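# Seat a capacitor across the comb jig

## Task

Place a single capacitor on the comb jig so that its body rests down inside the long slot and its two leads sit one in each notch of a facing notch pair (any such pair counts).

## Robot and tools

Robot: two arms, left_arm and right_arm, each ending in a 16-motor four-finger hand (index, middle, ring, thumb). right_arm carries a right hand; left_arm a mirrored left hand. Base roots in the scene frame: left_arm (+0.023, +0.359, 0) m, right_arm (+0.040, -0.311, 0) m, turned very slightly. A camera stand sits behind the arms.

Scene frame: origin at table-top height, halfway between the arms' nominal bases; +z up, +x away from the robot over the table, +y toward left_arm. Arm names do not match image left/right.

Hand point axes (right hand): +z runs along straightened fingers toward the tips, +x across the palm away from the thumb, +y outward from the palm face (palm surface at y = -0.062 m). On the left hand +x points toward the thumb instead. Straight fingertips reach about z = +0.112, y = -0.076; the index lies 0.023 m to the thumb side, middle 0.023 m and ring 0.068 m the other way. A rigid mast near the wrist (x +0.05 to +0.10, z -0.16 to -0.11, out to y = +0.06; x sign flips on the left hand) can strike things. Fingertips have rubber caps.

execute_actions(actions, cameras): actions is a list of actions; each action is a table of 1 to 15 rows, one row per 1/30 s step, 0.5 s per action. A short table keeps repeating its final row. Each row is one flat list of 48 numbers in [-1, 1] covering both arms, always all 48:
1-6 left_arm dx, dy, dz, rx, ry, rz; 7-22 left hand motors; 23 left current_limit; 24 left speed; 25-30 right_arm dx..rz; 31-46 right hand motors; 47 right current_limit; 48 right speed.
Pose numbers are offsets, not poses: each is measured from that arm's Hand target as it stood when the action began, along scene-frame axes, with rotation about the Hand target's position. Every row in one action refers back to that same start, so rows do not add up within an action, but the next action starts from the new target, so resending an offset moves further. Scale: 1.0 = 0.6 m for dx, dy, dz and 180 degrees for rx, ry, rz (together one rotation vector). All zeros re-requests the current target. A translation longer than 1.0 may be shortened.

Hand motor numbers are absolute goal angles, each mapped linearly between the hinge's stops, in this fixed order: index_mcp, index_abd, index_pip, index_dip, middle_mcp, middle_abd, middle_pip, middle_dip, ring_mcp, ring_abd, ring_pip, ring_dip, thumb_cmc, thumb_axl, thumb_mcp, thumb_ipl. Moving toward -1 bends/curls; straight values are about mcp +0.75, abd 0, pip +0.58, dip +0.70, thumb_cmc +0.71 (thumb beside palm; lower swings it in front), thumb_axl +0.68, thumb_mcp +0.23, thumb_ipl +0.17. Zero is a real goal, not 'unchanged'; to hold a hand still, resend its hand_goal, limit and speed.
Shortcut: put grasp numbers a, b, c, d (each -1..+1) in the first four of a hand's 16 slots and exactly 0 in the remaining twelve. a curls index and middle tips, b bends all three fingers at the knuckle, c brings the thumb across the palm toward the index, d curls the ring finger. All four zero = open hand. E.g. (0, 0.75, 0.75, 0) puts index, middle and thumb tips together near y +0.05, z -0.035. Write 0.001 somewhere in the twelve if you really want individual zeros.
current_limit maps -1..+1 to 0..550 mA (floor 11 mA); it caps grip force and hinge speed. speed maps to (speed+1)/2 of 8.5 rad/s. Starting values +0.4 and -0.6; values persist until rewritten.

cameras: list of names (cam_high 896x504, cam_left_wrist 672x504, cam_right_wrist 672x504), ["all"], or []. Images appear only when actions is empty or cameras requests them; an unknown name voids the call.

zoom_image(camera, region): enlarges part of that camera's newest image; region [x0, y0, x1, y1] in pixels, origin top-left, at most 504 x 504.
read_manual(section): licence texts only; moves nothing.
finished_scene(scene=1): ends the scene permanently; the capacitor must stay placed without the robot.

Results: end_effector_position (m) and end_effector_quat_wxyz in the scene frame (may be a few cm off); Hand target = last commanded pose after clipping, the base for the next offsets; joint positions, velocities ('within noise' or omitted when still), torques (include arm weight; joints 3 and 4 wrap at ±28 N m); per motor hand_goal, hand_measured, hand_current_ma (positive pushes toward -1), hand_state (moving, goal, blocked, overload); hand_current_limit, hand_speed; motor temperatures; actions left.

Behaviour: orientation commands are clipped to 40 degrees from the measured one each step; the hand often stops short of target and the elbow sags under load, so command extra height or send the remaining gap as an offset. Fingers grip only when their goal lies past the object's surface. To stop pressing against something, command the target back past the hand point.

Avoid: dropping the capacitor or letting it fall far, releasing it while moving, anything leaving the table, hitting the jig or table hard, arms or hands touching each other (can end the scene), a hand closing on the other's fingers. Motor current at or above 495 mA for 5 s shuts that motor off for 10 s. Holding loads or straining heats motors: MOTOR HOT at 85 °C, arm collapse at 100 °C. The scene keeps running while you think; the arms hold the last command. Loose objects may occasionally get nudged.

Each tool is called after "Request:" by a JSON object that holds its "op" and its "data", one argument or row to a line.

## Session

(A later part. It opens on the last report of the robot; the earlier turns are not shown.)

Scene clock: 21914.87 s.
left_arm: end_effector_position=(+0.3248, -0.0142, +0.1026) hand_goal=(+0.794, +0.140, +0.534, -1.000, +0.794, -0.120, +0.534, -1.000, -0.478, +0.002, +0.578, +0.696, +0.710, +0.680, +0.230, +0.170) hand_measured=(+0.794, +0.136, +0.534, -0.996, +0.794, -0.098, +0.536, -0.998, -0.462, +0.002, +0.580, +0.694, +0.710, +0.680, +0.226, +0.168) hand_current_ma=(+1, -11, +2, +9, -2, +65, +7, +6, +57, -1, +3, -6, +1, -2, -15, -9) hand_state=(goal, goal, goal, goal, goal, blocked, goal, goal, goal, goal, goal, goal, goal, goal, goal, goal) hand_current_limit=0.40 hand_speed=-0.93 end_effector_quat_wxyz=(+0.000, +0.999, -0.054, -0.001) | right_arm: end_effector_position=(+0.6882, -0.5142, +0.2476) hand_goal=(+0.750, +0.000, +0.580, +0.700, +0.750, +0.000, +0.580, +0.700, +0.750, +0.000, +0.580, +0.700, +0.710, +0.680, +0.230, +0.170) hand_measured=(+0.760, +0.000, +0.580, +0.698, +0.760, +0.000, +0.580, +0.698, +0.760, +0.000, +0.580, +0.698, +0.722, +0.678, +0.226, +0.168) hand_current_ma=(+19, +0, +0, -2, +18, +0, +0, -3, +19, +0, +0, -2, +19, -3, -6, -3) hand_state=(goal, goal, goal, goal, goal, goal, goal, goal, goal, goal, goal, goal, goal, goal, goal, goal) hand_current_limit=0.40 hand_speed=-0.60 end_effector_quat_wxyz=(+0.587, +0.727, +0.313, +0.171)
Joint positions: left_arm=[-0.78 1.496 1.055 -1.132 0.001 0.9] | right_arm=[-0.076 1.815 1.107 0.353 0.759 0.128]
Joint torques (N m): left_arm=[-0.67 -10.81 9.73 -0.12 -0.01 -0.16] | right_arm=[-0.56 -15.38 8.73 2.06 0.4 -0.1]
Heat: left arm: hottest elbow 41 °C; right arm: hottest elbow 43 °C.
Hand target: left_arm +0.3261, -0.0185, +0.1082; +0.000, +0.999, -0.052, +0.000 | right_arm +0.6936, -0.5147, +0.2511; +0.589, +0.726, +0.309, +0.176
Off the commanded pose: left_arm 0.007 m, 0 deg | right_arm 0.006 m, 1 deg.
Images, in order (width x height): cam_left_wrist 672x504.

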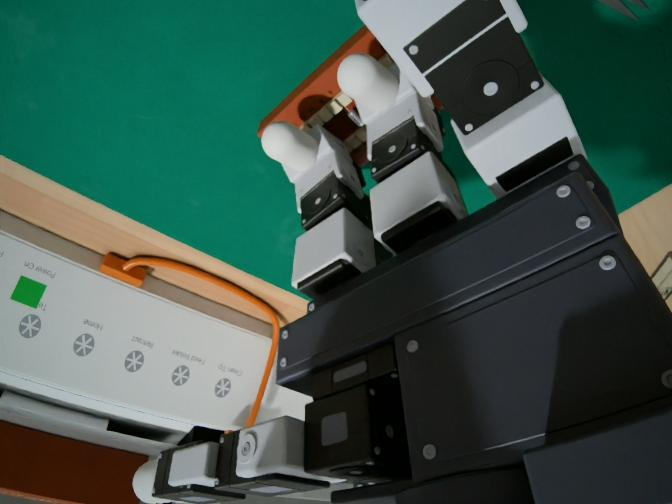

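Request:
{"op": "execute_actions", "data": {
  "actions": []
}}

Request:
{"op": "zoom_image", "data": {
  "camera": "cam_left_wrist",
  "region": [325, 80, 385, 140]
}}

Scene clock: 21958.97 s.
left_arm: end_effector_position=(+0.3248, -0.0142, +0.1026) hand_goal=(+0.794, +0.140, +0.534, -1.000, +0.794, -0.120, +0.534, -1.000, -0.478, +0.002, +0.578, +0.696, +0.710, +0.680, +0.230, +0.170) hand_measured=(+0.794, +0.136, +0.534, -0.996, +0.794, -0.098, +0.536, -0.998, -0.462, +0.002, +0.580, +0.694, +0.710, +0.680, +0.226, +0.168) hand_current_ma=(+1, -11, +2, +9, -2, +65, +7, +6, +57, -1, +3, -6, +1, -2, -15, -9) hand_state=(goal, goal, goal, goal, goal, blocked, goal, goal, goal, goal, goal, goal, goal, goal, goal, goal) hand_current_limit=0.40 hand_speed=-0.93 end_effector_quat_wxyz=(+0.000, +0.999, -0.054, -0.001) | right_arm: end_effector_position=(+0.6882, -0.5142, +0.2476) hand_goal=(+0.750, +0.000, +0.580, +0.700, +0.750, +0.000, +0.580, +0.700, +0.750, +0.000, +0.580, +0.700, +0.710, +0.680, +0.230, +0.170) hand_measured=(+0.760, +0.000, +0.580, +0.698, +0.760, +0.000, +0.580, +0.698, +0.760, +0.000, +0.580, +0.698, +0.722, +0.678, +0.226, +0.168) hand_current_ma=(+19, +0, +0, -2, +18, +0, +0, -3, +19, +0, +0, -2, +19, -3, -6, -3) hand_state=(goal, goal, goal, goal, goal, goal, goal, goal, goal, goal, goal, goal, goal, goal, goal, goal) hand_current_limit=0.40 hand_speed=-0.60 end_effector_quat_wxyz=(+0.587, +0.727, +0.313, +0.171)
Joint positions: left_arm=[-0.78 1.496 1.055 -1.132 0.001 0.9] | right_arm=[-0.076 1.815 1.107 0.353 0.759 0.128]
Joint velocities: within noise
Joint torques (N m): left_arm=[-0.62 -10.87 9.7 -0.13 -0.01 -0.16] | right_arm=[-1.03 -15.03 8.81 2.1 0.4 -0.07]
Motor temperatures (°C): left_arm=[25 29 41 27 28 27] | right_arm=[27 35 43 28 26 27]
Heat: left arm: hottest elbow 41 °C; right arm: hottest elbow 43 °C.
Hand target: left_arm +0.3261, -0.0185, +0.1082; +0.000, +0.999, -0.052, +0.000 | right_arm +0.6936, -0.5147, +0.2511; +0.589, +0.726, +0.309, +0.176
Off the commanded pose: left_arm 0.007 m, 0 deg | right_arm 0.006 m, 1 deg.

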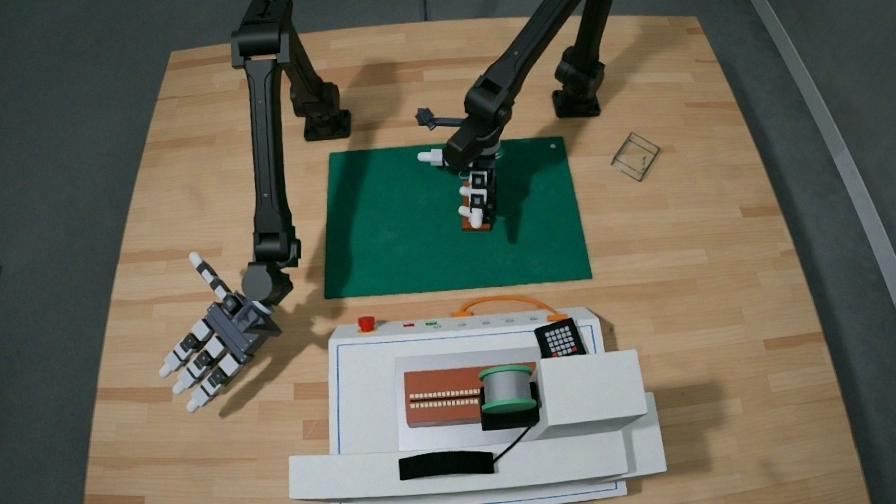

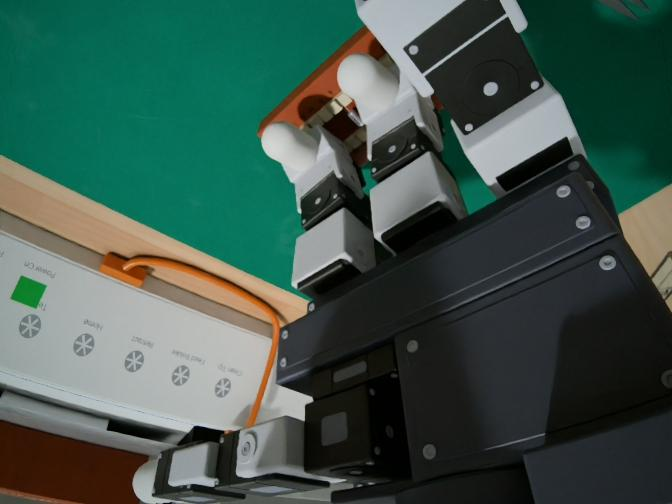

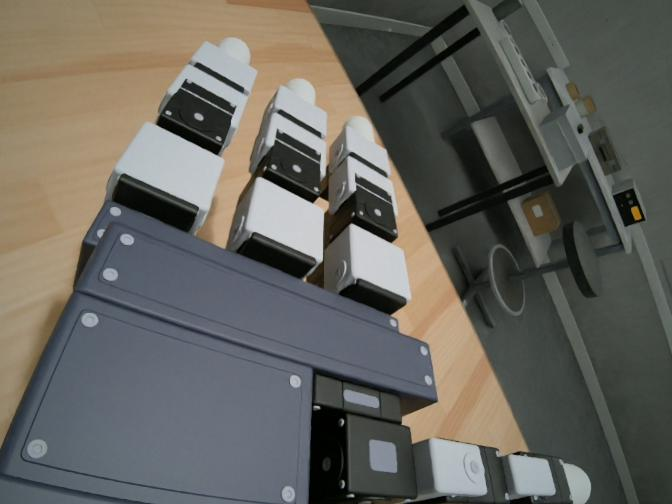

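Scaled by 8.400 from the camera's 672x504 image, which has a finer 960x720 frame.

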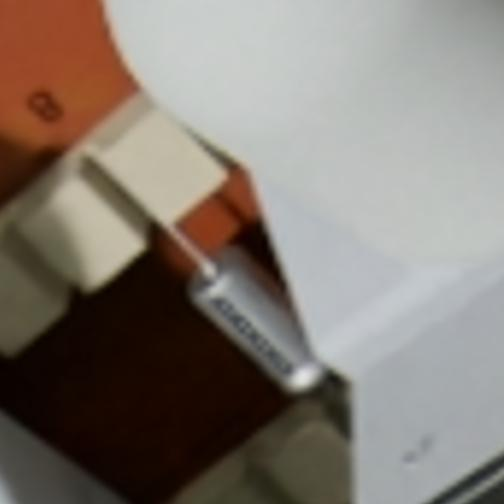

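Request:
{"op": "execute_actions", "data": {
  "actions": [
    [[0,0,0.005,0,0,0,0.794,0.14,0.533,-1,0.794,-0.12,0.533,-1,-0.479,0.001,0.577,0.696,0.71,0.68,0.23,0.17,0.4,-0.93,0,0,0,0,0,0,0,0,0,0,0,0,0,0,0,0,0,0,0,0,0,0,0.4,-0.6],[0,0,0.01,0,0,0,0.794,0.14,0.533,-1,0.794,-0.12,0.533,-1,-0.479,0.001,0.577,0.696,0.71,0.68,0.23,0.17,0.4,-0.93,0,0,0,0,0,0,0,0,0,0,0,0,0,0,0,0,0,0,0,0,0,0,0.4,-0.6],[0,0,0.015,0,0,0,0.794,0.14,0.533,-1,0.794,-0.12,0.533,-1,-0.479,0.001,0.577,0.696,0.71,0.68,0.23,0.17,0.4,-0.93,0,0,0,0,0,0,0,0,0,0,0,0,0,0,0,0,0,0,0,0,0,0,0.4,-0.6]]
  ],
  "cameras": ["cam_left_wrist"]
}}

Request:
{"op": "zoom_image", "data": {
  "camera": "cam_left_wrist",
  "region": [315, 80, 405, 150]
}}

Scene clock: 21979.00 s.
left_arm: end_effector_position=(+0.3208, -0.0103, +0.1016) hand_goal=(+0.794, +0.140, +0.534, -1.000, +0.794, -0.120, +0.534, -1.000, -0.478, +0.002, +0.578, +0.696, +0.710, +0.680, +0.230, +0.170) hand_measured=(+0.790, +0.138, +0.534, -0.998, +0.786, -0.102, +0.532, -0.998, -0.462, +0.002, +0.580, +0.694, +0.710, +0.680, +0.226, +0.168) hand_current_ma=(-12, -5, +0, +7, -29, +53, -4, +5, +57, -1, +3, -6, +1, -2, -15, -9) hand_state=(goal, goal, goal, goal, goal, goal, goal, goal, goal, goal, goal, goal, goal, goal, goal, goal) hand_current_limit=0.40 hand_speed=-0.93 end_effector_quat_wxyz=(-0.007, +0.998, -0.054, -0.009) | right_arm: end_effector_position=(+0.6882, -0.5142, +0.2476) hand_goal=(+0.750, +0.000, +0.580, +0.700, +0.750, +0.000, +0.580, +0.700, +0.750, +0.000, +0.580, +0.700, +0.710, +0.680, +0.230, +0.170) hand_measured=(+0.760, +0.000, +0.580, +0.698, +0.760, +0.000, +0.580, +0.698, +0.760, +0.000, +0.580, +0.698, +0.722, +0.678, +0.226, +0.168) hand_current_ma=(+19, +0, +0, -2, +18, +0, +0, -3, +19, +0, +0, -2, +19, -3, -6, -3) hand_state=(goal, goal, goal, goal, goal, goal, goal, goal, goal, goal, goal, goal, goal, goal, goal, goal) hand_current_limit=0.40 hand_speed=-0.60 end_effector_quat_wxyz=(+0.587, +0.727, +0.313, +0.171)
Joint positions: left_arm=[-0.78 1.495 1.055 -1.154 0.002 0.9] | right_arm=[-0.076 1.815 1.107 0.353 0.759 0.128]
Joint torques (N m): left_arm=[-0.62 -11.52 10.77 -0.21 -0.01 -0.16] | right_arm=[-0.91 -15.21 8.69 2.09 0.42 -0.1]
Heat: left arm: hottest elbow 41 °C; right arm: hottest elbow 43 °C.
Hand target: left_arm +0.3261, -0.0185, +0.1171; +0.000, +0.999, -0.052, +0.000 | right_arm +0.6936, -0.5147, +0.2511; +0.589, +0.726, +0.309, +0.176
Off the commanded pose: left_arm 0.018 m, 1 deg | right_arm 0.006 m, 1 deg.
Images, in order (width x height): cam_left_wrist 672x504.

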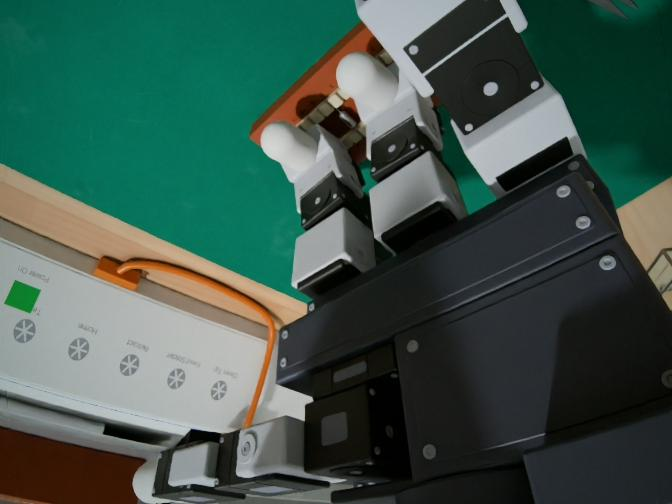

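Scaled by 5.600 from the camera's 672x504 image, which has a finer 960x720 frame.

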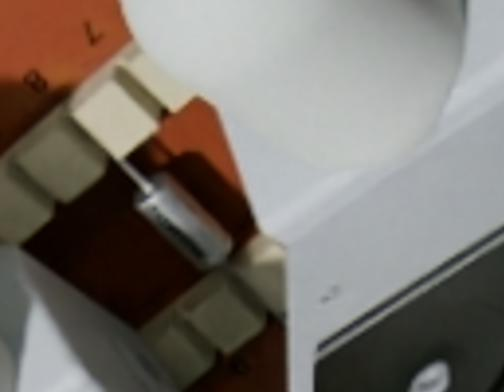

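Request:
{"op": "execute_actions", "data": {
  "actions": [
    [[0,0,0.006,0,0,0,0.794,0.14,0.533,-1,0.794,-0.12,0.533,-1,-0.479,0.001,0.577,0.696,0.71,0.68,0.23,0.17,0.4,-0.93,0,0,0,0,0,0,0,0,0,0,0,0,0,0,0,0,0,0,0,0,0,0,0.4,-0.6],[0,0,0.012,0,0,0,0.794,0.14,0.533,-1,0.794,-0.12,0.533,-1,-0.479,0.001,0.577,0.696,0.71,0.68,0.23,0.17,0.4,-0.93,0,0,0,0,0,0,0,0,0,0,0,0,0,0,0,0,0,0,0,0,0,0,0.4,-0.6],[0,0,0.018,0,0,0,0.794,0.14,0.533,-1,0.794,-0.12,0.533,-1,-0.479,0.001,0.577,0.696,0.71,0.68,0.23,0.17,0.4,-0.93,0,0,0,0,0,0,0,0,0,0,0,0,0,0,0,0,0,0,0,0,0,0,0.4,-0.6]]
  ],
  "cameras": ["cam_left_wrist"]
}}

Request:
{"op": "zoom_image", "data": {
  "camera": "cam_left_wrist",
  "region": [305, 80, 395, 150]
}}

Scene clock: 21997.23 s.
left_arm: end_effector_position=(+0.3156, -0.0056, +0.1032) hand_goal=(+0.794, +0.140, +0.534, -1.000, +0.794, -0.120, +0.534, -1.000, -0.478, +0.002, +0.578, +0.696, +0.710, +0.680, +0.230, +0.170) hand_measured=(+0.784, +0.140, +0.530, -0.998, +0.788, -0.116, +0.532, -0.998, -0.462, +0.002, +0.580, +0.694, +0.710, +0.680, +0.226, +0.168) hand_current_ma=(-33, -2, -11, +4, -18, +9, -7, +4, +57, -1, +3, -6, +1, -2, -15, -9) hand_state=(goal, goal, goal, goal, goal, goal, goal, goal, goal, goal, goal, goal, goal, goal, goal, goal) hand_current_limit=0.40 hand_speed=-0.93 end_effector_quat_wxyz=(-0.015, +0.998, -0.055, -0.019) | right_arm: end_effector_position=(+0.6882, -0.5142, +0.2476) hand_goal=(+0.750, +0.000, +0.580, +0.700, +0.750, +0.000, +0.580, +0.700, +0.750, +0.000, +0.580, +0.700, +0.710, +0.680, +0.230, +0.170) hand_measured=(+0.760, +0.000, +0.580, +0.698, +0.760, +0.000, +0.580, +0.698, +0.760, +0.000, +0.580, +0.698, +0.722, +0.678, +0.226, +0.168) hand_current_ma=(+19, +0, +0, -2, +18, +0, +0, -3, +19, +0, +0, -2, +19, -3, -6, -3) hand_state=(goal, goal, goal, goal, goal, goal, goal, goal, goal, goal, goal, goal, goal, goal, goal, goal) hand_current_limit=0.40 hand_speed=-0.60 end_effector_quat_wxyz=(+0.587, +0.727, +0.313, +0.171)
Joint positions: left_arm=[-0.78 1.489 1.057 -1.187 0.002 0.9] | right_arm=[-0.076 1.815 1.107 0.353 0.759 0.128]
Joint torques (N m): left_arm=[-0.67 -12.04 11.86 -0.16 -0.03 -0.15] | right_arm=[-1.08 -15.15 8.77 2.19 0.41 -0.09]
Heat: left arm: hottest elbow 42 °C; right arm: hottest elbow 43 °C.
Hand target: left_arm +0.3259, -0.0185, +0.1279; +0.000, +0.999, -0.053, +0.000 | right_arm +0.6936, -0.5147, +0.2511; +0.589, +0.726, +0.309, +0.176
Off the commanded pose: left_arm 0.030 m, 3 deg | right_arm 0.006 m, 1 deg.
Images, in order (width x height): cam_left_wrist 672x504.

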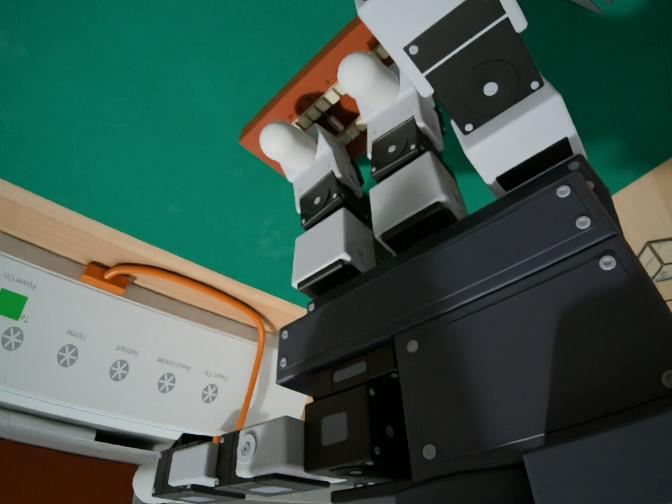

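Scaled by 5.600 from the camera's 672x504 image, which has a finer 960x720 frame.

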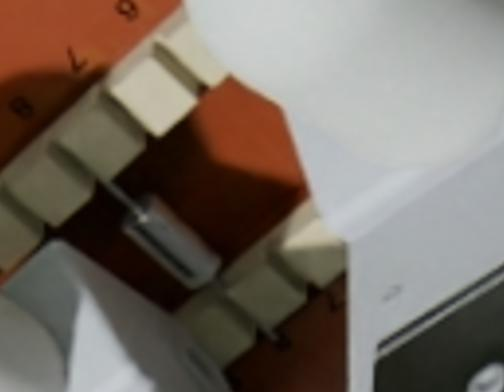

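Request:
{"op": "execute_actions", "data": {
  "actions": [
    [[0.005,-0.006,0.006,0,0,0,0.794,0.16,0.533,-1,0.794,-0.12,0.533,-1,-0.479,0.001,0.577,0.696,0.71,0.68,0.23,0.17,0.4,-0.93,0,0,0,0,0,0,0,0,0,0,0,0,0,0,0,0,0,0,0,0,0,0,0.4,-0.6],[0.008,-0.010,0.012,0,0,0,0.794,0.18,0.533,-1,0.794,-0.12,0.533,-1,-0.479,0.001,0.577,0.696,0.71,0.68,0.23,0.17,0.4,-0.93,0,0,0,0,0,0,0,0,0,0,0,0,0,0,0,0,0,0,0,0,0,0,0.4,-0.6],[0.0105,-0.013,0.02,0,0,0,0.794,0.20,0.533,-1,0.794,-0.12,0.533,-1,-0.479,0.001,0.577,0.696,0.71,0.68,0.23,0.17,0.4,-0.93,0,0,0,0,0,0,0,0,0,0,0,0,0,0,0,0,0,0,0,0,0,0,0.4,-0.6]]
  ],
  "cameras": ["cam_left_wrist"]
}}

Request:
{"op": "zoom_image", "data": {
  "camera": "cam_left_wrist",
  "region": [295, 75, 395, 155]
}}

Scene clock: 22037.60 s.
left_arm: end_effector_position=(+0.3214, -0.0113, +0.1193) hand_goal=(+0.794, +0.200, +0.534, -1.000, +0.794, -0.120, +0.534, -1.000, -0.478, +0.002, +0.578, +0.696, +0.710, +0.680, +0.230, +0.170) hand_measured=(+0.790, +0.196, +0.530, -0.998, +0.788, -0.116, +0.532, -0.998, -0.462, +0.002, +0.580, +0.694, +0.710, +0.680, +0.226, +0.168) hand_current_ma=(-14, -11, -8, +4, -16, +8, -7, +4, +57, -1, +3, -6, +1, -2, -15, -9) hand_state=(goal, goal, goal, goal, goal, goal, goal, goal, goal, goal, goal, goal, goal, goal, goal, goal) hand_current_limit=0.40 hand_speed=-0.93 end_effector_quat_wxyz=(-0.013, +0.998, -0.054, -0.017) | right_arm: end_effector_position=(+0.6882, -0.5142, +0.2476) hand_goal=(+0.750, +0.000, +0.580, +0.700, +0.750, +0.000, +0.580, +0.700, +0.750, +0.000, +0.580, +0.700, +0.710, +0.680, +0.230, +0.170) hand_measured=(+0.760, +0.000, +0.580, +0.698, +0.760, +0.000, +0.580, +0.698, +0.760, +0.000, +0.580, +0.698, +0.722, +0.678, +0.226, +0.168) hand_current_ma=(+19, +0, +0, -2, +18, +0, +0, -3, +19, +0, +0, -2, +19, -3, -6, -3) hand_state=(goal, goal, goal, goal, goal, goal, goal, goal, goal, goal, goal, goal, goal, goal, goal, goal) hand_current_limit=0.40 hand_speed=-0.60 end_effector_quat_wxyz=(+0.587, +0.727, +0.313, +0.171)
Joint positions: left_arm=[-0.78 1.489 1.102 -1.227 0.002 0.899] | right_arm=[-0.076 1.815 1.107 0.353 0.759 0.128]
Joint torques (N m): left_arm=[-0.79 -11.05 12.36 0.05 -0.02 -0.17] | right_arm=[-0.56 -15.27 8.87 2.07 0.38 -0.1]
Heat: left arm: hottest elbow 44 °C; right arm: hottest elbow 43 °C.
Hand target: left_arm +0.3322, -0.0264, +0.1400; +0.000, +0.999, -0.053, +0.000 | right_arm +0.6936, -0.5147, +0.2511; +0.589, +0.726, +0.309, +0.176
Off the commanded pose: left_arm 0.028 m, 2 deg | right_arm 0.006 m, 1 deg.
Images, in order (width x height): cam_left_wrist 672x504.

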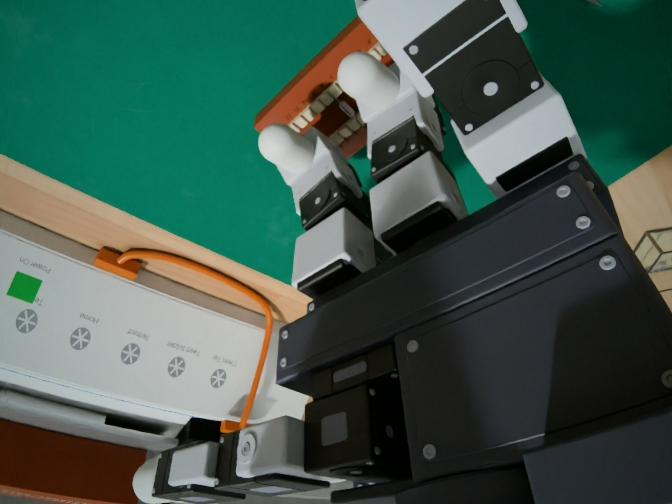

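Scaled by 5.040 from the camera's 672x504 image, which has a finer 960x720 frame.

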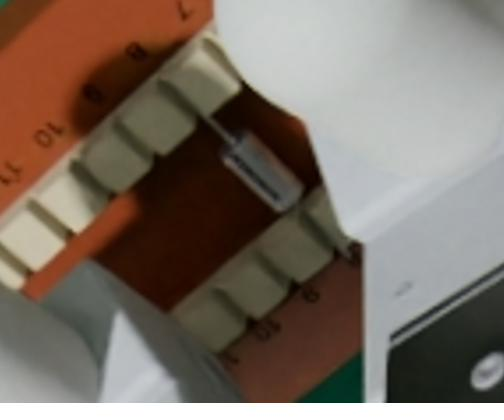

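Request:
{"op": "execute_actions", "data": {
  "actions": [
    [[0,0,0.008,0,0,0,0.794,0.20,0.533,-1,0.794,-0.12,0.533,-1,-0.479,0.001,0.577,0.696,0.71,0.68,0.23,0.17,0.4,-0.93,0,0,0,0,0,0,0,0,0,0,0,0,0,0,0,0,0,0,0,0,0,0,0.4,-0.6],[0,0,0.016,0,0,0,0.794,0.20,0.533,-1,0.794,-0.12,0.533,-1,-0.479,0.001,0.577,0.696,0.71,0.68,0.23,0.17,0.4,-0.93,0,0,0,0,0,0,0,0,0,0,0,0,0,0,0,0,0,0,0,0,0,0,0.4,-0.6],[0,0,0.025,0,0,0,0.794,0.20,0.533,-1,0.794,-0.12,0.533,-1,-0.479,0.001,0.577,0.696,0.71,0.68,0.23,0.17,0.4,-0.93,0,0,0,0,0,0,0,0,0,0,0,0,0,0,0,0,0,0,0,0,0,0,0.4,-0.6],[0,0,0.033,0,0,0,0.794,0.20,0.533,-1,0.794,-0.12,0.533,-1,-0.479,0.001,0.577,0.696,0.71,0.68,0.23,0.17,0.4,-0.93,0,0,0,0,0,0,0,0,0,0,0,0,0,0,0,0,0,0,0,0,0,0,0.4,-0.6],[0,0,0.042,0,0,0,0.794,0.20,0.533,-1,0.794,-0.12,0.533,-1,-0.479,0.001,0.577,0.696,0.71,0.68,0.23,0.17,0.4,-0.93,0,0,0,0,0,0,0,0,0,0,0,0,0,0,0,0,0,0,0,0,0,0,0.4,-0.6]],
    [[0,0,0.008,0,0,0,0.794,0.20,0.533,-1,0.794,-0.12,0.533,-1,-0.479,0.001,0.577,0.696,0.71,0.68,0.23,0.17,0.4,-0.93,0,0,0,0,0,0,0,0,0,0,0,0,0,0,0,0,0,0,0,0,0,0,0.4,-0.6],[0,0,0.016,0,0,0,0.794,0.20,0.533,-1,0.794,-0.12,0.533,-1,-0.479,0.001,0.577,0.696,0.71,0.68,0.23,0.17,0.4,-0.93,0,0,0,0,0,0,0,0,0,0,0,0,0,0,0,0,0,0,0,0,0,0,0.4,-0.6],[0,0,0.025,0,0,0,0.794,0.20,0.533,-1,0.794,-0.12,0.533,-1,-0.479,0.001,0.577,0.696,0.71,0.68,0.23,0.17,0.4,-0.93,0,0,0,0,0,0,0,0,0,0,0,0,0,0,0,0,0,0,0,0,0,0,0.4,-0.6],[0,0,0.033,0,0,0,0.794,0.20,0.533,-1,0.794,-0.12,0.533,-1,-0.479,0.001,0.577,0.696,0.71,0.68,0.23,0.17,0.4,-0.93,0,0,0,0,0,0,0,0,0,0,0,0,0,0,0,0,0,0,0,0,0,0,0.4,-0.6],[0,0,0.042,0,0,0,0.794,0.20,0.533,-1,0.794,-0.12,0.533,-1,-0.479,0.001,0.577,0.696,0.71,0.68,0.23,0.17,0.4,-0.93,0,0,0,0,0,0,0,0,0,0,0,0,0,0,0,0,0,0,0,0,0,0,0.4,-0.6]]
  ],
  "cameras": ["cam_left_wrist"]
}}

Request:
{"op": "zoom_image", "data": {
  "camera": "cam_left_wrist",
  "region": [280, 60, 400, 160]
}}

Scene clock: 22063.00 s.
left_arm: end_effector_position=(+0.3230, -0.0128, +0.1645) hand_goal=(+0.794, +0.200, +0.534, -1.000, +0.794, -0.120, +0.534, -1.000, -0.478, +0.002, +0.578, +0.696, +0.710, +0.680, +0.230, +0.170) hand_measured=(+0.790, +0.196, +0.530, -0.998, +0.788, -0.116, +0.532, -0.998, -0.462, +0.002, +0.580, +0.694, +0.710, +0.680, +0.226, +0.168) hand_current_ma=(-14, -11, -8, +4, -16, +8, -7, +4, +57, -1, +3, -6, +1, -2, -15, -9) hand_state=(goal, goal, goal, goal, goal, goal, goal, goal, goal, goal, goal, goal, goal, goal, goal, goal) hand_current_limit=0.40 hand_speed=-0.93 end_effector_quat_wxyz=(-0.016, +0.998, -0.054, -0.020) | right_arm: end_effector_position=(+0.6882, -0.5142, +0.2476) hand_goal=(+0.750, +0.000, +0.580, +0.700, +0.750, +0.000, +0.580, +0.700, +0.750, +0.000, +0.580, +0.700, +0.710, +0.680, +0.230, +0.170) hand_measured=(+0.760, +0.000, +0.580, +0.698, +0.760, +0.000, +0.580, +0.698, +0.760, +0.000, +0.580, +0.698, +0.722, +0.678, +0.226, +0.168) hand_current_ma=(+19, +0, +0, -2, +18, +0, +0, -3, +19, +0, +0, -2, +19, -3, -6, -3) hand_state=(goal, goal, goal, goal, goal, goal, goal, goal, goal, goal, goal, goal, goal, goal, goal, goal) hand_current_limit=0.40 hand_speed=-0.60 end_effector_quat_wxyz=(+0.587, +0.727, +0.313, +0.171)
Joint positions: left_arm=[-0.78 1.461 1.199 -1.36 0.002 0.899] | right_arm=[-0.076 1.815 1.107 0.353 0.759 0.128]
Joint torques (N m): left_arm=[-0.73 -11.81 12.74 0.03 -0.02 -0.17] | right_arm=[-0.79 -14.86 8.68 2 0.39 -0.08]
Heat: left arm: hottest elbow 45 °C; right arm: hottest elbow 43 °C.
Hand target: left_arm +0.3322, -0.0264, +0.1902; +0.000, +0.999, -0.053, +0.000 | right_arm +0.6936, -0.5147, +0.2511; +0.589, +0.726, +0.309, +0.176
Off the commanded pose: left_arm 0.031 m, 3 deg | right_arm 0.006 m, 1 deg.
Images, in order (width x height): cam_left_wrist 672x504.

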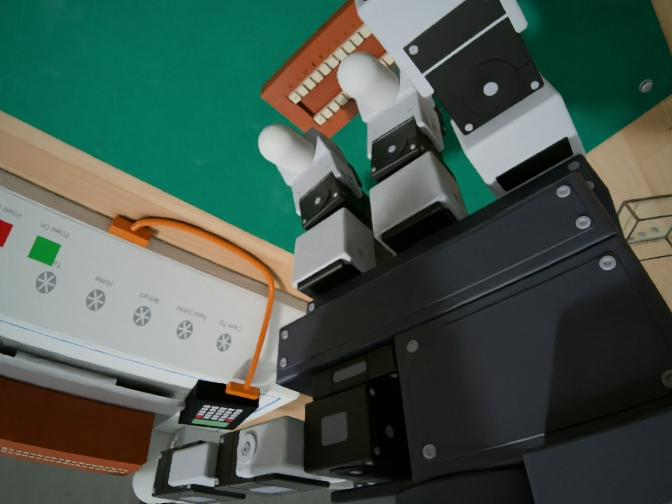

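Scaled by 4.200 from the camera's 672x504 image, which has a finer 960x720 frame.

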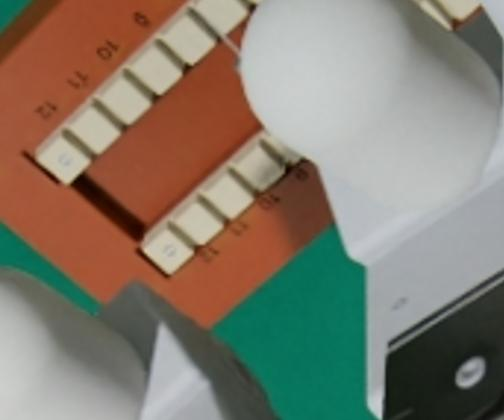

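Request:
{"op": "execute_actions", "data": {
  "actions": [
    [[0,0.01,0.005,0,0,0,0.794,0.20,0.533,-1,0.794,-0.12,0.533,-1,-0.479,0.001,0.577,0.696,0.71,0.68,0.23,0.17,0.4,-0.93,0,0,0,0,0,0,0,0,0,0,0,0,0,0,0,0,0,0,0,0,0,0,0.4,-0.6],[0,0.03,0.005,0,0,0,0.794,0.20,0.533,-1,0.794,-0.12,0.533,-1,-0.479,0.001,0.577,0.696,0.71,0.68,0.23,0.17,0.4,-0.93,0,0,0,0,0,0,0,0,0,0,0,0,0,0,0,0,0,0,0,0,0,0,0.4,-0.6],[0,0.05,0.005,0,0,0,0.794,0.20,0.533,-1,0.794,-0.12,0.533,-1,-0.479,0.001,0.577,0.696,0.71,0.68,0.23,0.17,0.4,-0.93,0,0,0,0,0,0,0,0,0,0,0,0,0,0,0,0,0,0,0,0,0,0,0.4,-0.6],[0,0.07,0.005,0,0,0,0.794,0.20,0.533,-1,0.794,-0.12,0.533,-1,-0.479,0.001,0.577,0.696,0.71,0.68,0.23,0.17,0.4,-0.93,0,0,0,0,0,0,0,0,0,0,0,0,0,0,0,0,0,0,0,0,0,0,0.4,-0.6],[0,0.09,0.005,0,0,0,0.794,0.20,0.533,-1,0.794,-0.12,0.533,-1,-0.479,0.001,0.577,0.696,0.71,0.68,0.23,0.17,0.4,-0.93,0,0,0,0,0,0,0,0,0,0,0,0,0,0,0,0,0,0,0,0,0,0,0.4,-0.6],[0,0.11,0.005,0,0,0,0.794,0.20,0.533,-1,0.794,-0.12,0.533,-1,-0.479,0.001,0.577,0.696,0.71,0.68,0.23,0.17,0.4,-0.93,0,0,0,0,0,0,0,0,0,0,0,0,0,0,0,0,0,0,0,0,0,0,0.4,-0.6]],
    [[0,0.01,0,0,0,0,0.794,0.20,0.533,-1,0.794,-0.12,0.533,-1,-0.479,0.001,0.577,0.696,0.71,0.68,0.23,0.17,0.4,-0.93,0,0,0,0,0,0,0,0,0,0,0,0,0,0,0,0,0,0,0,0,0,0,0.4,-0.6],[0,0.03,0,0,0,0,0.794,0.20,0.533,-1,0.794,-0.12,0.533,-1,-0.479,0.001,0.577,0.696,0.71,0.68,0.23,0.17,0.4,-0.93,0,0,0,0,0,0,0,0,0,0,0,0,0,0,0,0,0,0,0,0,0,0,0.4,-0.6],[0,0.05,0,0,0,0,0.794,0.20,0.533,-1,0.794,-0.12,0.533,-1,-0.479,0.001,0.577,0.696,0.71,0.68,0.23,0.17,0.4,-0.93,0,0,0,0,0,0,0,0,0,0,0,0,0,0,0,0,0,0,0,0,0,0,0.4,-0.6],[0,0.07,0,0,0,0,0.794,0.20,0.533,-1,0.794,-0.12,0.533,-1,-0.479,0.001,0.577,0.696,0.71,0.68,0.23,0.17,0.4,-0.93,0,0,0,0,0,0,0,0,0,0,0,0,0,0,0,0,0,0,0,0,0,0,0.4,-0.6],[0,0.09,0,0,0,0,0.794,0.20,0.533,-1,0.794,-0.12,0.533,-1,-0.479,0.001,0.577,0.696,0.71,0.68,0.23,0.17,0.4,-0.93,0,0,0,0,0,0,0,0,0,0,0,0,0,0,0,0,0,0,0,0,0,0,0.4,-0.6]]
  ],
  "cameras": ["cam_high", "cam_left_wrist"]
}}

Request:
{"op": "zoom_image", "data": {
  "camera": "cam_high",
  "region": [450, 170, 500, 240]
}}

Request:
{"op": "zoom_image", "data": {
  "camera": "cam_left_wrist",
  "region": [180, 0, 330, 100]
}}

Scene clock: 22090.30 s.
left_arm: end_effector_position=(+0.3329, +0.0922, +0.1881) hand_goal=(+0.794, +0.200, +0.534, -1.000, +0.794, -0.120, +0.534, -1.000, -0.478, +0.002, +0.578, +0.696, +0.710, +0.680, +0.230, +0.170) hand_measured=(+0.792, +0.196, +0.532, -0.998, +0.792, -0.116, +0.532, -0.998, -0.462, +0.002, +0.580, +0.694, +0.710, +0.680, +0.226, +0.168) hand_current_ma=(-5, -10, -7, +4, -7, +7, -6, +4, +57, -1, +3, -6, +1, -2, -15, -9) hand_state=(goal, goal, goal, goal, goal, goal, goal, goal, goal, goal, goal, goal, goal, goal, goal, goal) hand_current_limit=0.40 hand_speed=-0.93 end_effector_quat_wxyz=(-0.003, +0.999, -0.049, -0.003) | right_arm: end_effector_position=(+0.6882, -0.5142, +0.2476) hand_goal=(+0.750, +0.000, +0.580, +0.700, +0.750, +0.000, +0.580, +0.700, +0.750, +0.000, +0.580, +0.700, +0.710, +0.680, +0.230, +0.170) hand_measured=(+0.760, +0.000, +0.580, +0.698, +0.760, +0.000, +0.580, +0.698, +0.760, +0.000, +0.580, +0.698, +0.722, +0.678, +0.226, +0.168) hand_current_ma=(+19, +0, +0, -2, +18, +0, +0, -3, +19, +0, +0, -2, +19, -3, -6, -3) hand_state=(goal, goal, goal, goal, goal, goal, goal, goal, goal, goal, goal, goal, goal, goal, goal, goal) hand_current_limit=0.40 hand_speed=-0.60 end_effector_quat_wxyz=(+0.587, +0.727, +0.313, +0.171)
Joint positions: left_arm=[-0.547 1.267 1.067 -1.378 -0.003 1.121] | right_arm=[-0.076 1.815 1.107 0.353 0.759 0.128]
Joint torques (N m): left_arm=[0.15 -8.82 9.21 0.17 0.15 0.04] | right_arm=[-0.91 -15.33 8.84 2.15 0.39 -0.06]
Heat: left arm: hottest elbow 44 °C; right arm: hottest elbow 43 °C.
Hand target: left_arm +0.3323, +0.0937, +0.1933; +0.000, +0.999, -0.052, +0.000 | right_arm +0.6936, -0.5147, +0.2511; +0.589, +0.726, +0.309, +0.176
Off the commanded pose: left_arm 0.005 m, 1 deg | right_arm 0.006 m, 1 deg.
Images, in order (width x height): cam_high 896x504, cam_left_wrist 672x504.

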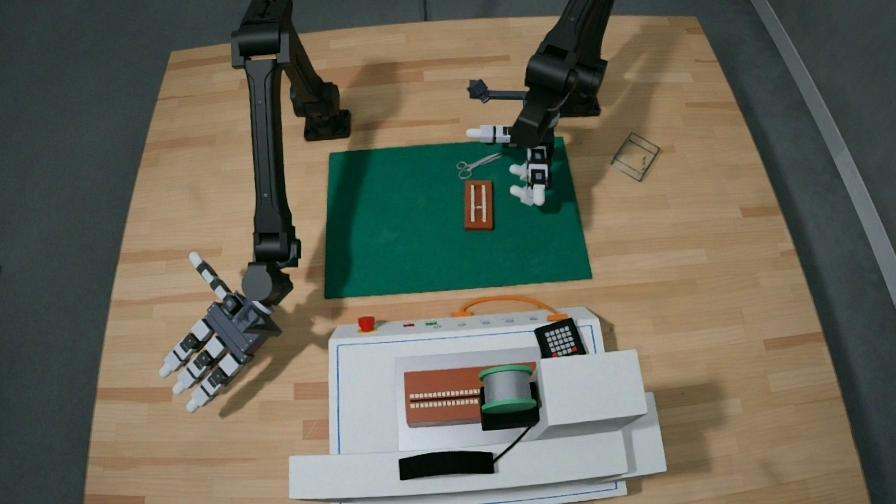

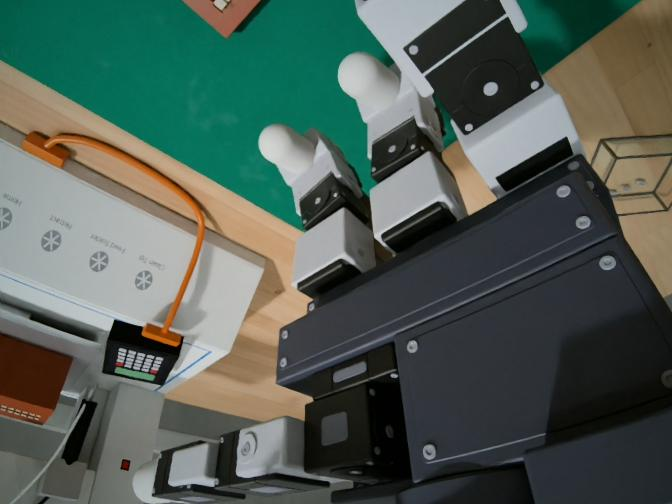

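Scaled by 7.200 from the camera's 896x504 image, which has a finer 1280x720 frame.

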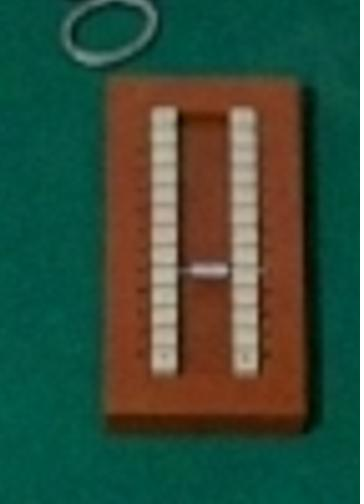

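Scaled by 3.360 from the camera's 672x504 image, which has a finer 960x720 frame.

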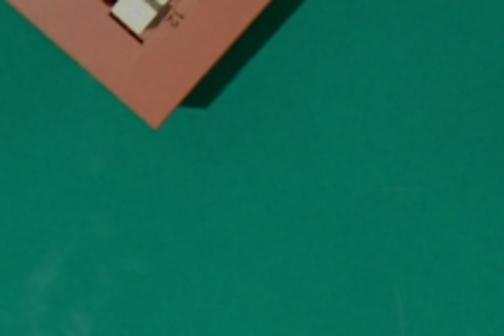

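Request:
{"op": "zoom_image", "data": {
  "camera": "cam_high",
  "region": [466, 195, 492, 221]
}}

Scaled by 19.385 from the camera's 896x504 image, which has a finer 1280x720 frame.

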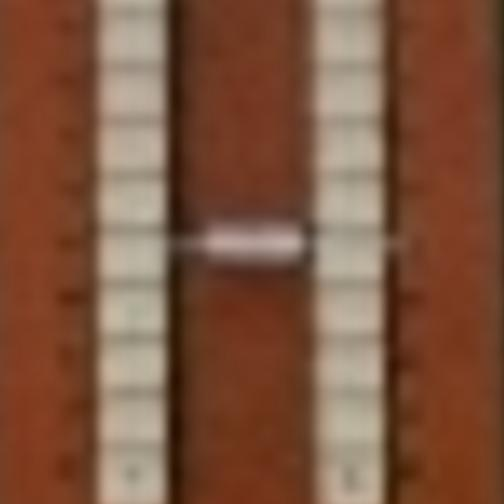

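Request:
{"op": "execute_actions", "data": {
  "actions": [
    [[0,-0.02,0,0,0,0,0.794,0.20,0.533,-1,0.794,-0.12,0.533,-1,-0.479,0.001,0.577,0.696,0.71,0.68,0.23,0.17,0.4,-0.93,0,0,0,0,0,0,0,0,0,0,0,0,0,0,0,0,0,0,0,0,0,0,0.4,-0.6],[-0.01,-0.04,0,0,0,0,0.794,0.20,0.533,-1,0.794,-0.12,0.533,-1,-0.479,0.001,0.577,0.696,0.71,0.68,0.23,0.17,0.4,-0.93,0,0,0,0,0,0,0,0,0,0,0,0,0,0,0,0,0,0,0,0,0,0,0.4,-0.6],[-0.02,-0.06,0,0,0,0,0.794,0.20,0.533,-1,0.794,-0.12,0.533,-1,-0.479,0.001,0.577,0.696,0.71,0.68,0.23,0.17,0.4,-0.93,0,0,0,0,0,0,0,0,0,0,0,0,0,0,0,0,0,0,0,0,0,0,0.4,-0.6],[-0.025,-0.08,0,0,0,0,0.794,0.20,0.533,-1,0.794,-0.12,0.533,-1,-0.479,0.001,0.577,0.696,0.71,0.68,0.23,0.17,0.4,-0.93,0,0,0,0,0,0,0,0,0,0,0,0,0,0,0,0,0,0,0,0,0,0,0.4,-0.6],[-0.03,-0.1,0,0,0,0,0.794,0.20,0.533,-1,0.794,-0.12,0.533,-1,-0.479,0.001,0.577,0.696,0.71,0.68,0.23,0.17,0.4,-0.93,0,0,0,0,0,0,0,0,0,0,0,0,0,0,0,0,0,0,0,0,0,0,0.4,-0.6],[-0.03,-0.12,0,0,0,0,0.794,0.20,0.533,-1,0.794,-0.12,0.533,-1,-0.479,0.001,0.577,0.696,0.71,0.68,0.23,0.17,0.4,-0.93,0,0,0,0,0,0,0,0,0,0,0,0,0,0,0,0,0,0,0,0,0,0,0.4,-0.6]]
  ],
  "cameras": ["cam_left_wrist"]
}}

Request:
{"op": "zoom_image", "data": {
  "camera": "cam_left_wrist",
  "region": [260, 0, 350, 80]
}}

Scene clock: 22133.23 s.
left_arm: end_effector_position=(+0.2974, +0.0339, +0.1729) hand_goal=(+0.794, +0.200, +0.534, -1.000, +0.794, -0.120, +0.534, -1.000, -0.478, +0.002, +0.578, +0.696, +0.710, +0.680, +0.230, +0.170) hand_measured=(+0.792, +0.196, +0.532, -0.998, +0.792, -0.118, +0.532, -0.998, -0.462, +0.002, +0.580, +0.694, +0.710, +0.680, +0.226, +0.168) hand_current_ma=(-5, -10, -7, +4, -6, +6, -6, +4, +57, -1, +3, -6, +0, -2, -15, -9) hand_state=(goal, goal, goal, goal, goal, goal, goal, goal, goal, goal, goal, goal, goal, goal, goal, goal) hand_current_limit=0.40 hand_speed=-0.93 end_effector_quat_wxyz=(-0.013, +0.998, -0.060, -0.021) | right_arm: end_effector_position=(+0.6882, -0.5142, +0.2476) hand_goal=(+0.750, +0.000, +0.580, +0.700, +0.750, +0.000, +0.580, +0.700, +0.750, +0.000, +0.580, +0.700, +0.710, +0.680, +0.230, +0.170) hand_measured=(+0.760, +0.000, +0.580, +0.698, +0.760, +0.000, +0.580, +0.698, +0.760, +0.000, +0.580, +0.698, +0.722, +0.678, +0.226, +0.168) hand_current_ma=(+19, +0, +0, -2, +18, +0, +0, -3, +19, +0, +0, -2, +19, -3, -6, -3) hand_state=(goal, goal, goal, goal, goal, goal, goal, goal, goal, goal, goal, goal, goal, goal, goal, goal) hand_current_limit=0.40 hand_speed=-0.60 end_effector_quat_wxyz=(+0.587, +0.727, +0.313, +0.171)
Joint positions: left_arm=[-0.733 1.323 1.082 -1.378 0.005 0.958] | right_arm=[-0.076 1.815 1.107 0.353 0.759 0.128]
Joint torques (N m): left_arm=[-0.03 -8.35 12.96 0.38 -0.09 -0.14] | right_arm=[-0.79 -15.09 8.77 2.14 0.39 -0.09]
Heat: left arm: hottest elbow 44 °C; right arm: hottest elbow 43 °C.
Hand target: left_arm +0.3144, +0.0217, +0.1934; +0.000, +0.999, -0.052, +0.000 | right_arm +0.6936, -0.5147, +0.2511; +0.589, +0.726, +0.309, +0.176
Off the commanded pose: left_arm 0.029 m, 3 deg | right_arm 0.006 m, 1 deg.
Images, in order (width x height): cam_left_wrist 672x504.

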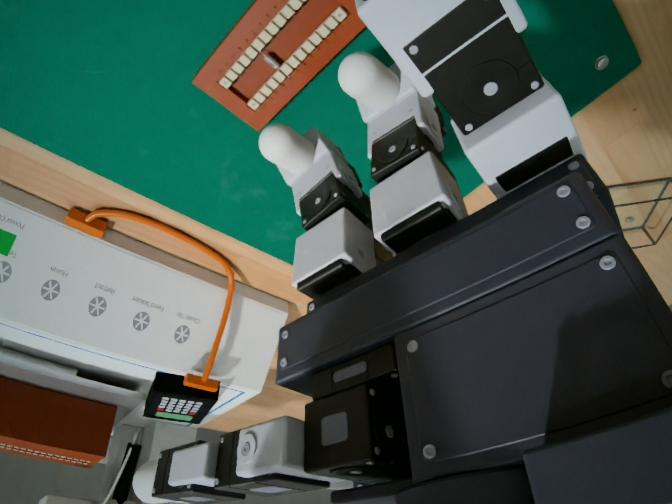

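Scaled by 5.600 from the camera's 672x504 image, which has a finer 960x720 frame.

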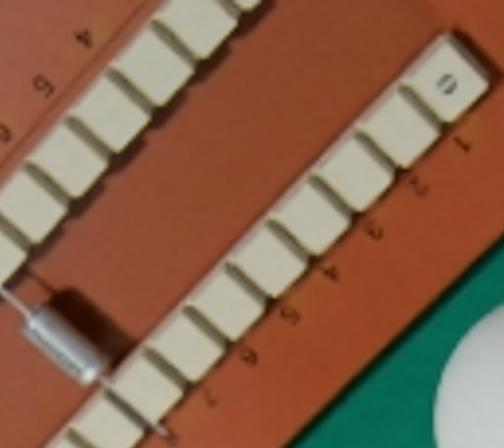

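Request:
{"op": "zoom_image", "data": {
  "camera": "cam_left_wrist",
  "region": [240, 35, 300, 95]
}}

Scaled by 8.400 from the camera's 672x504 image, which has a finer 960x720 frame.

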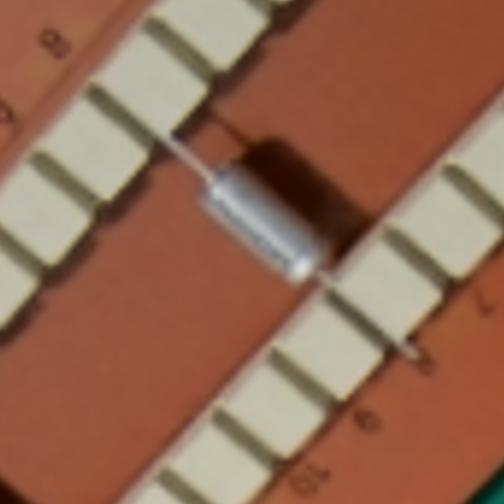

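Request:
{"op": "finished_scene", "data": {
  "scene": 1
}}

The scene is finished: the task was done.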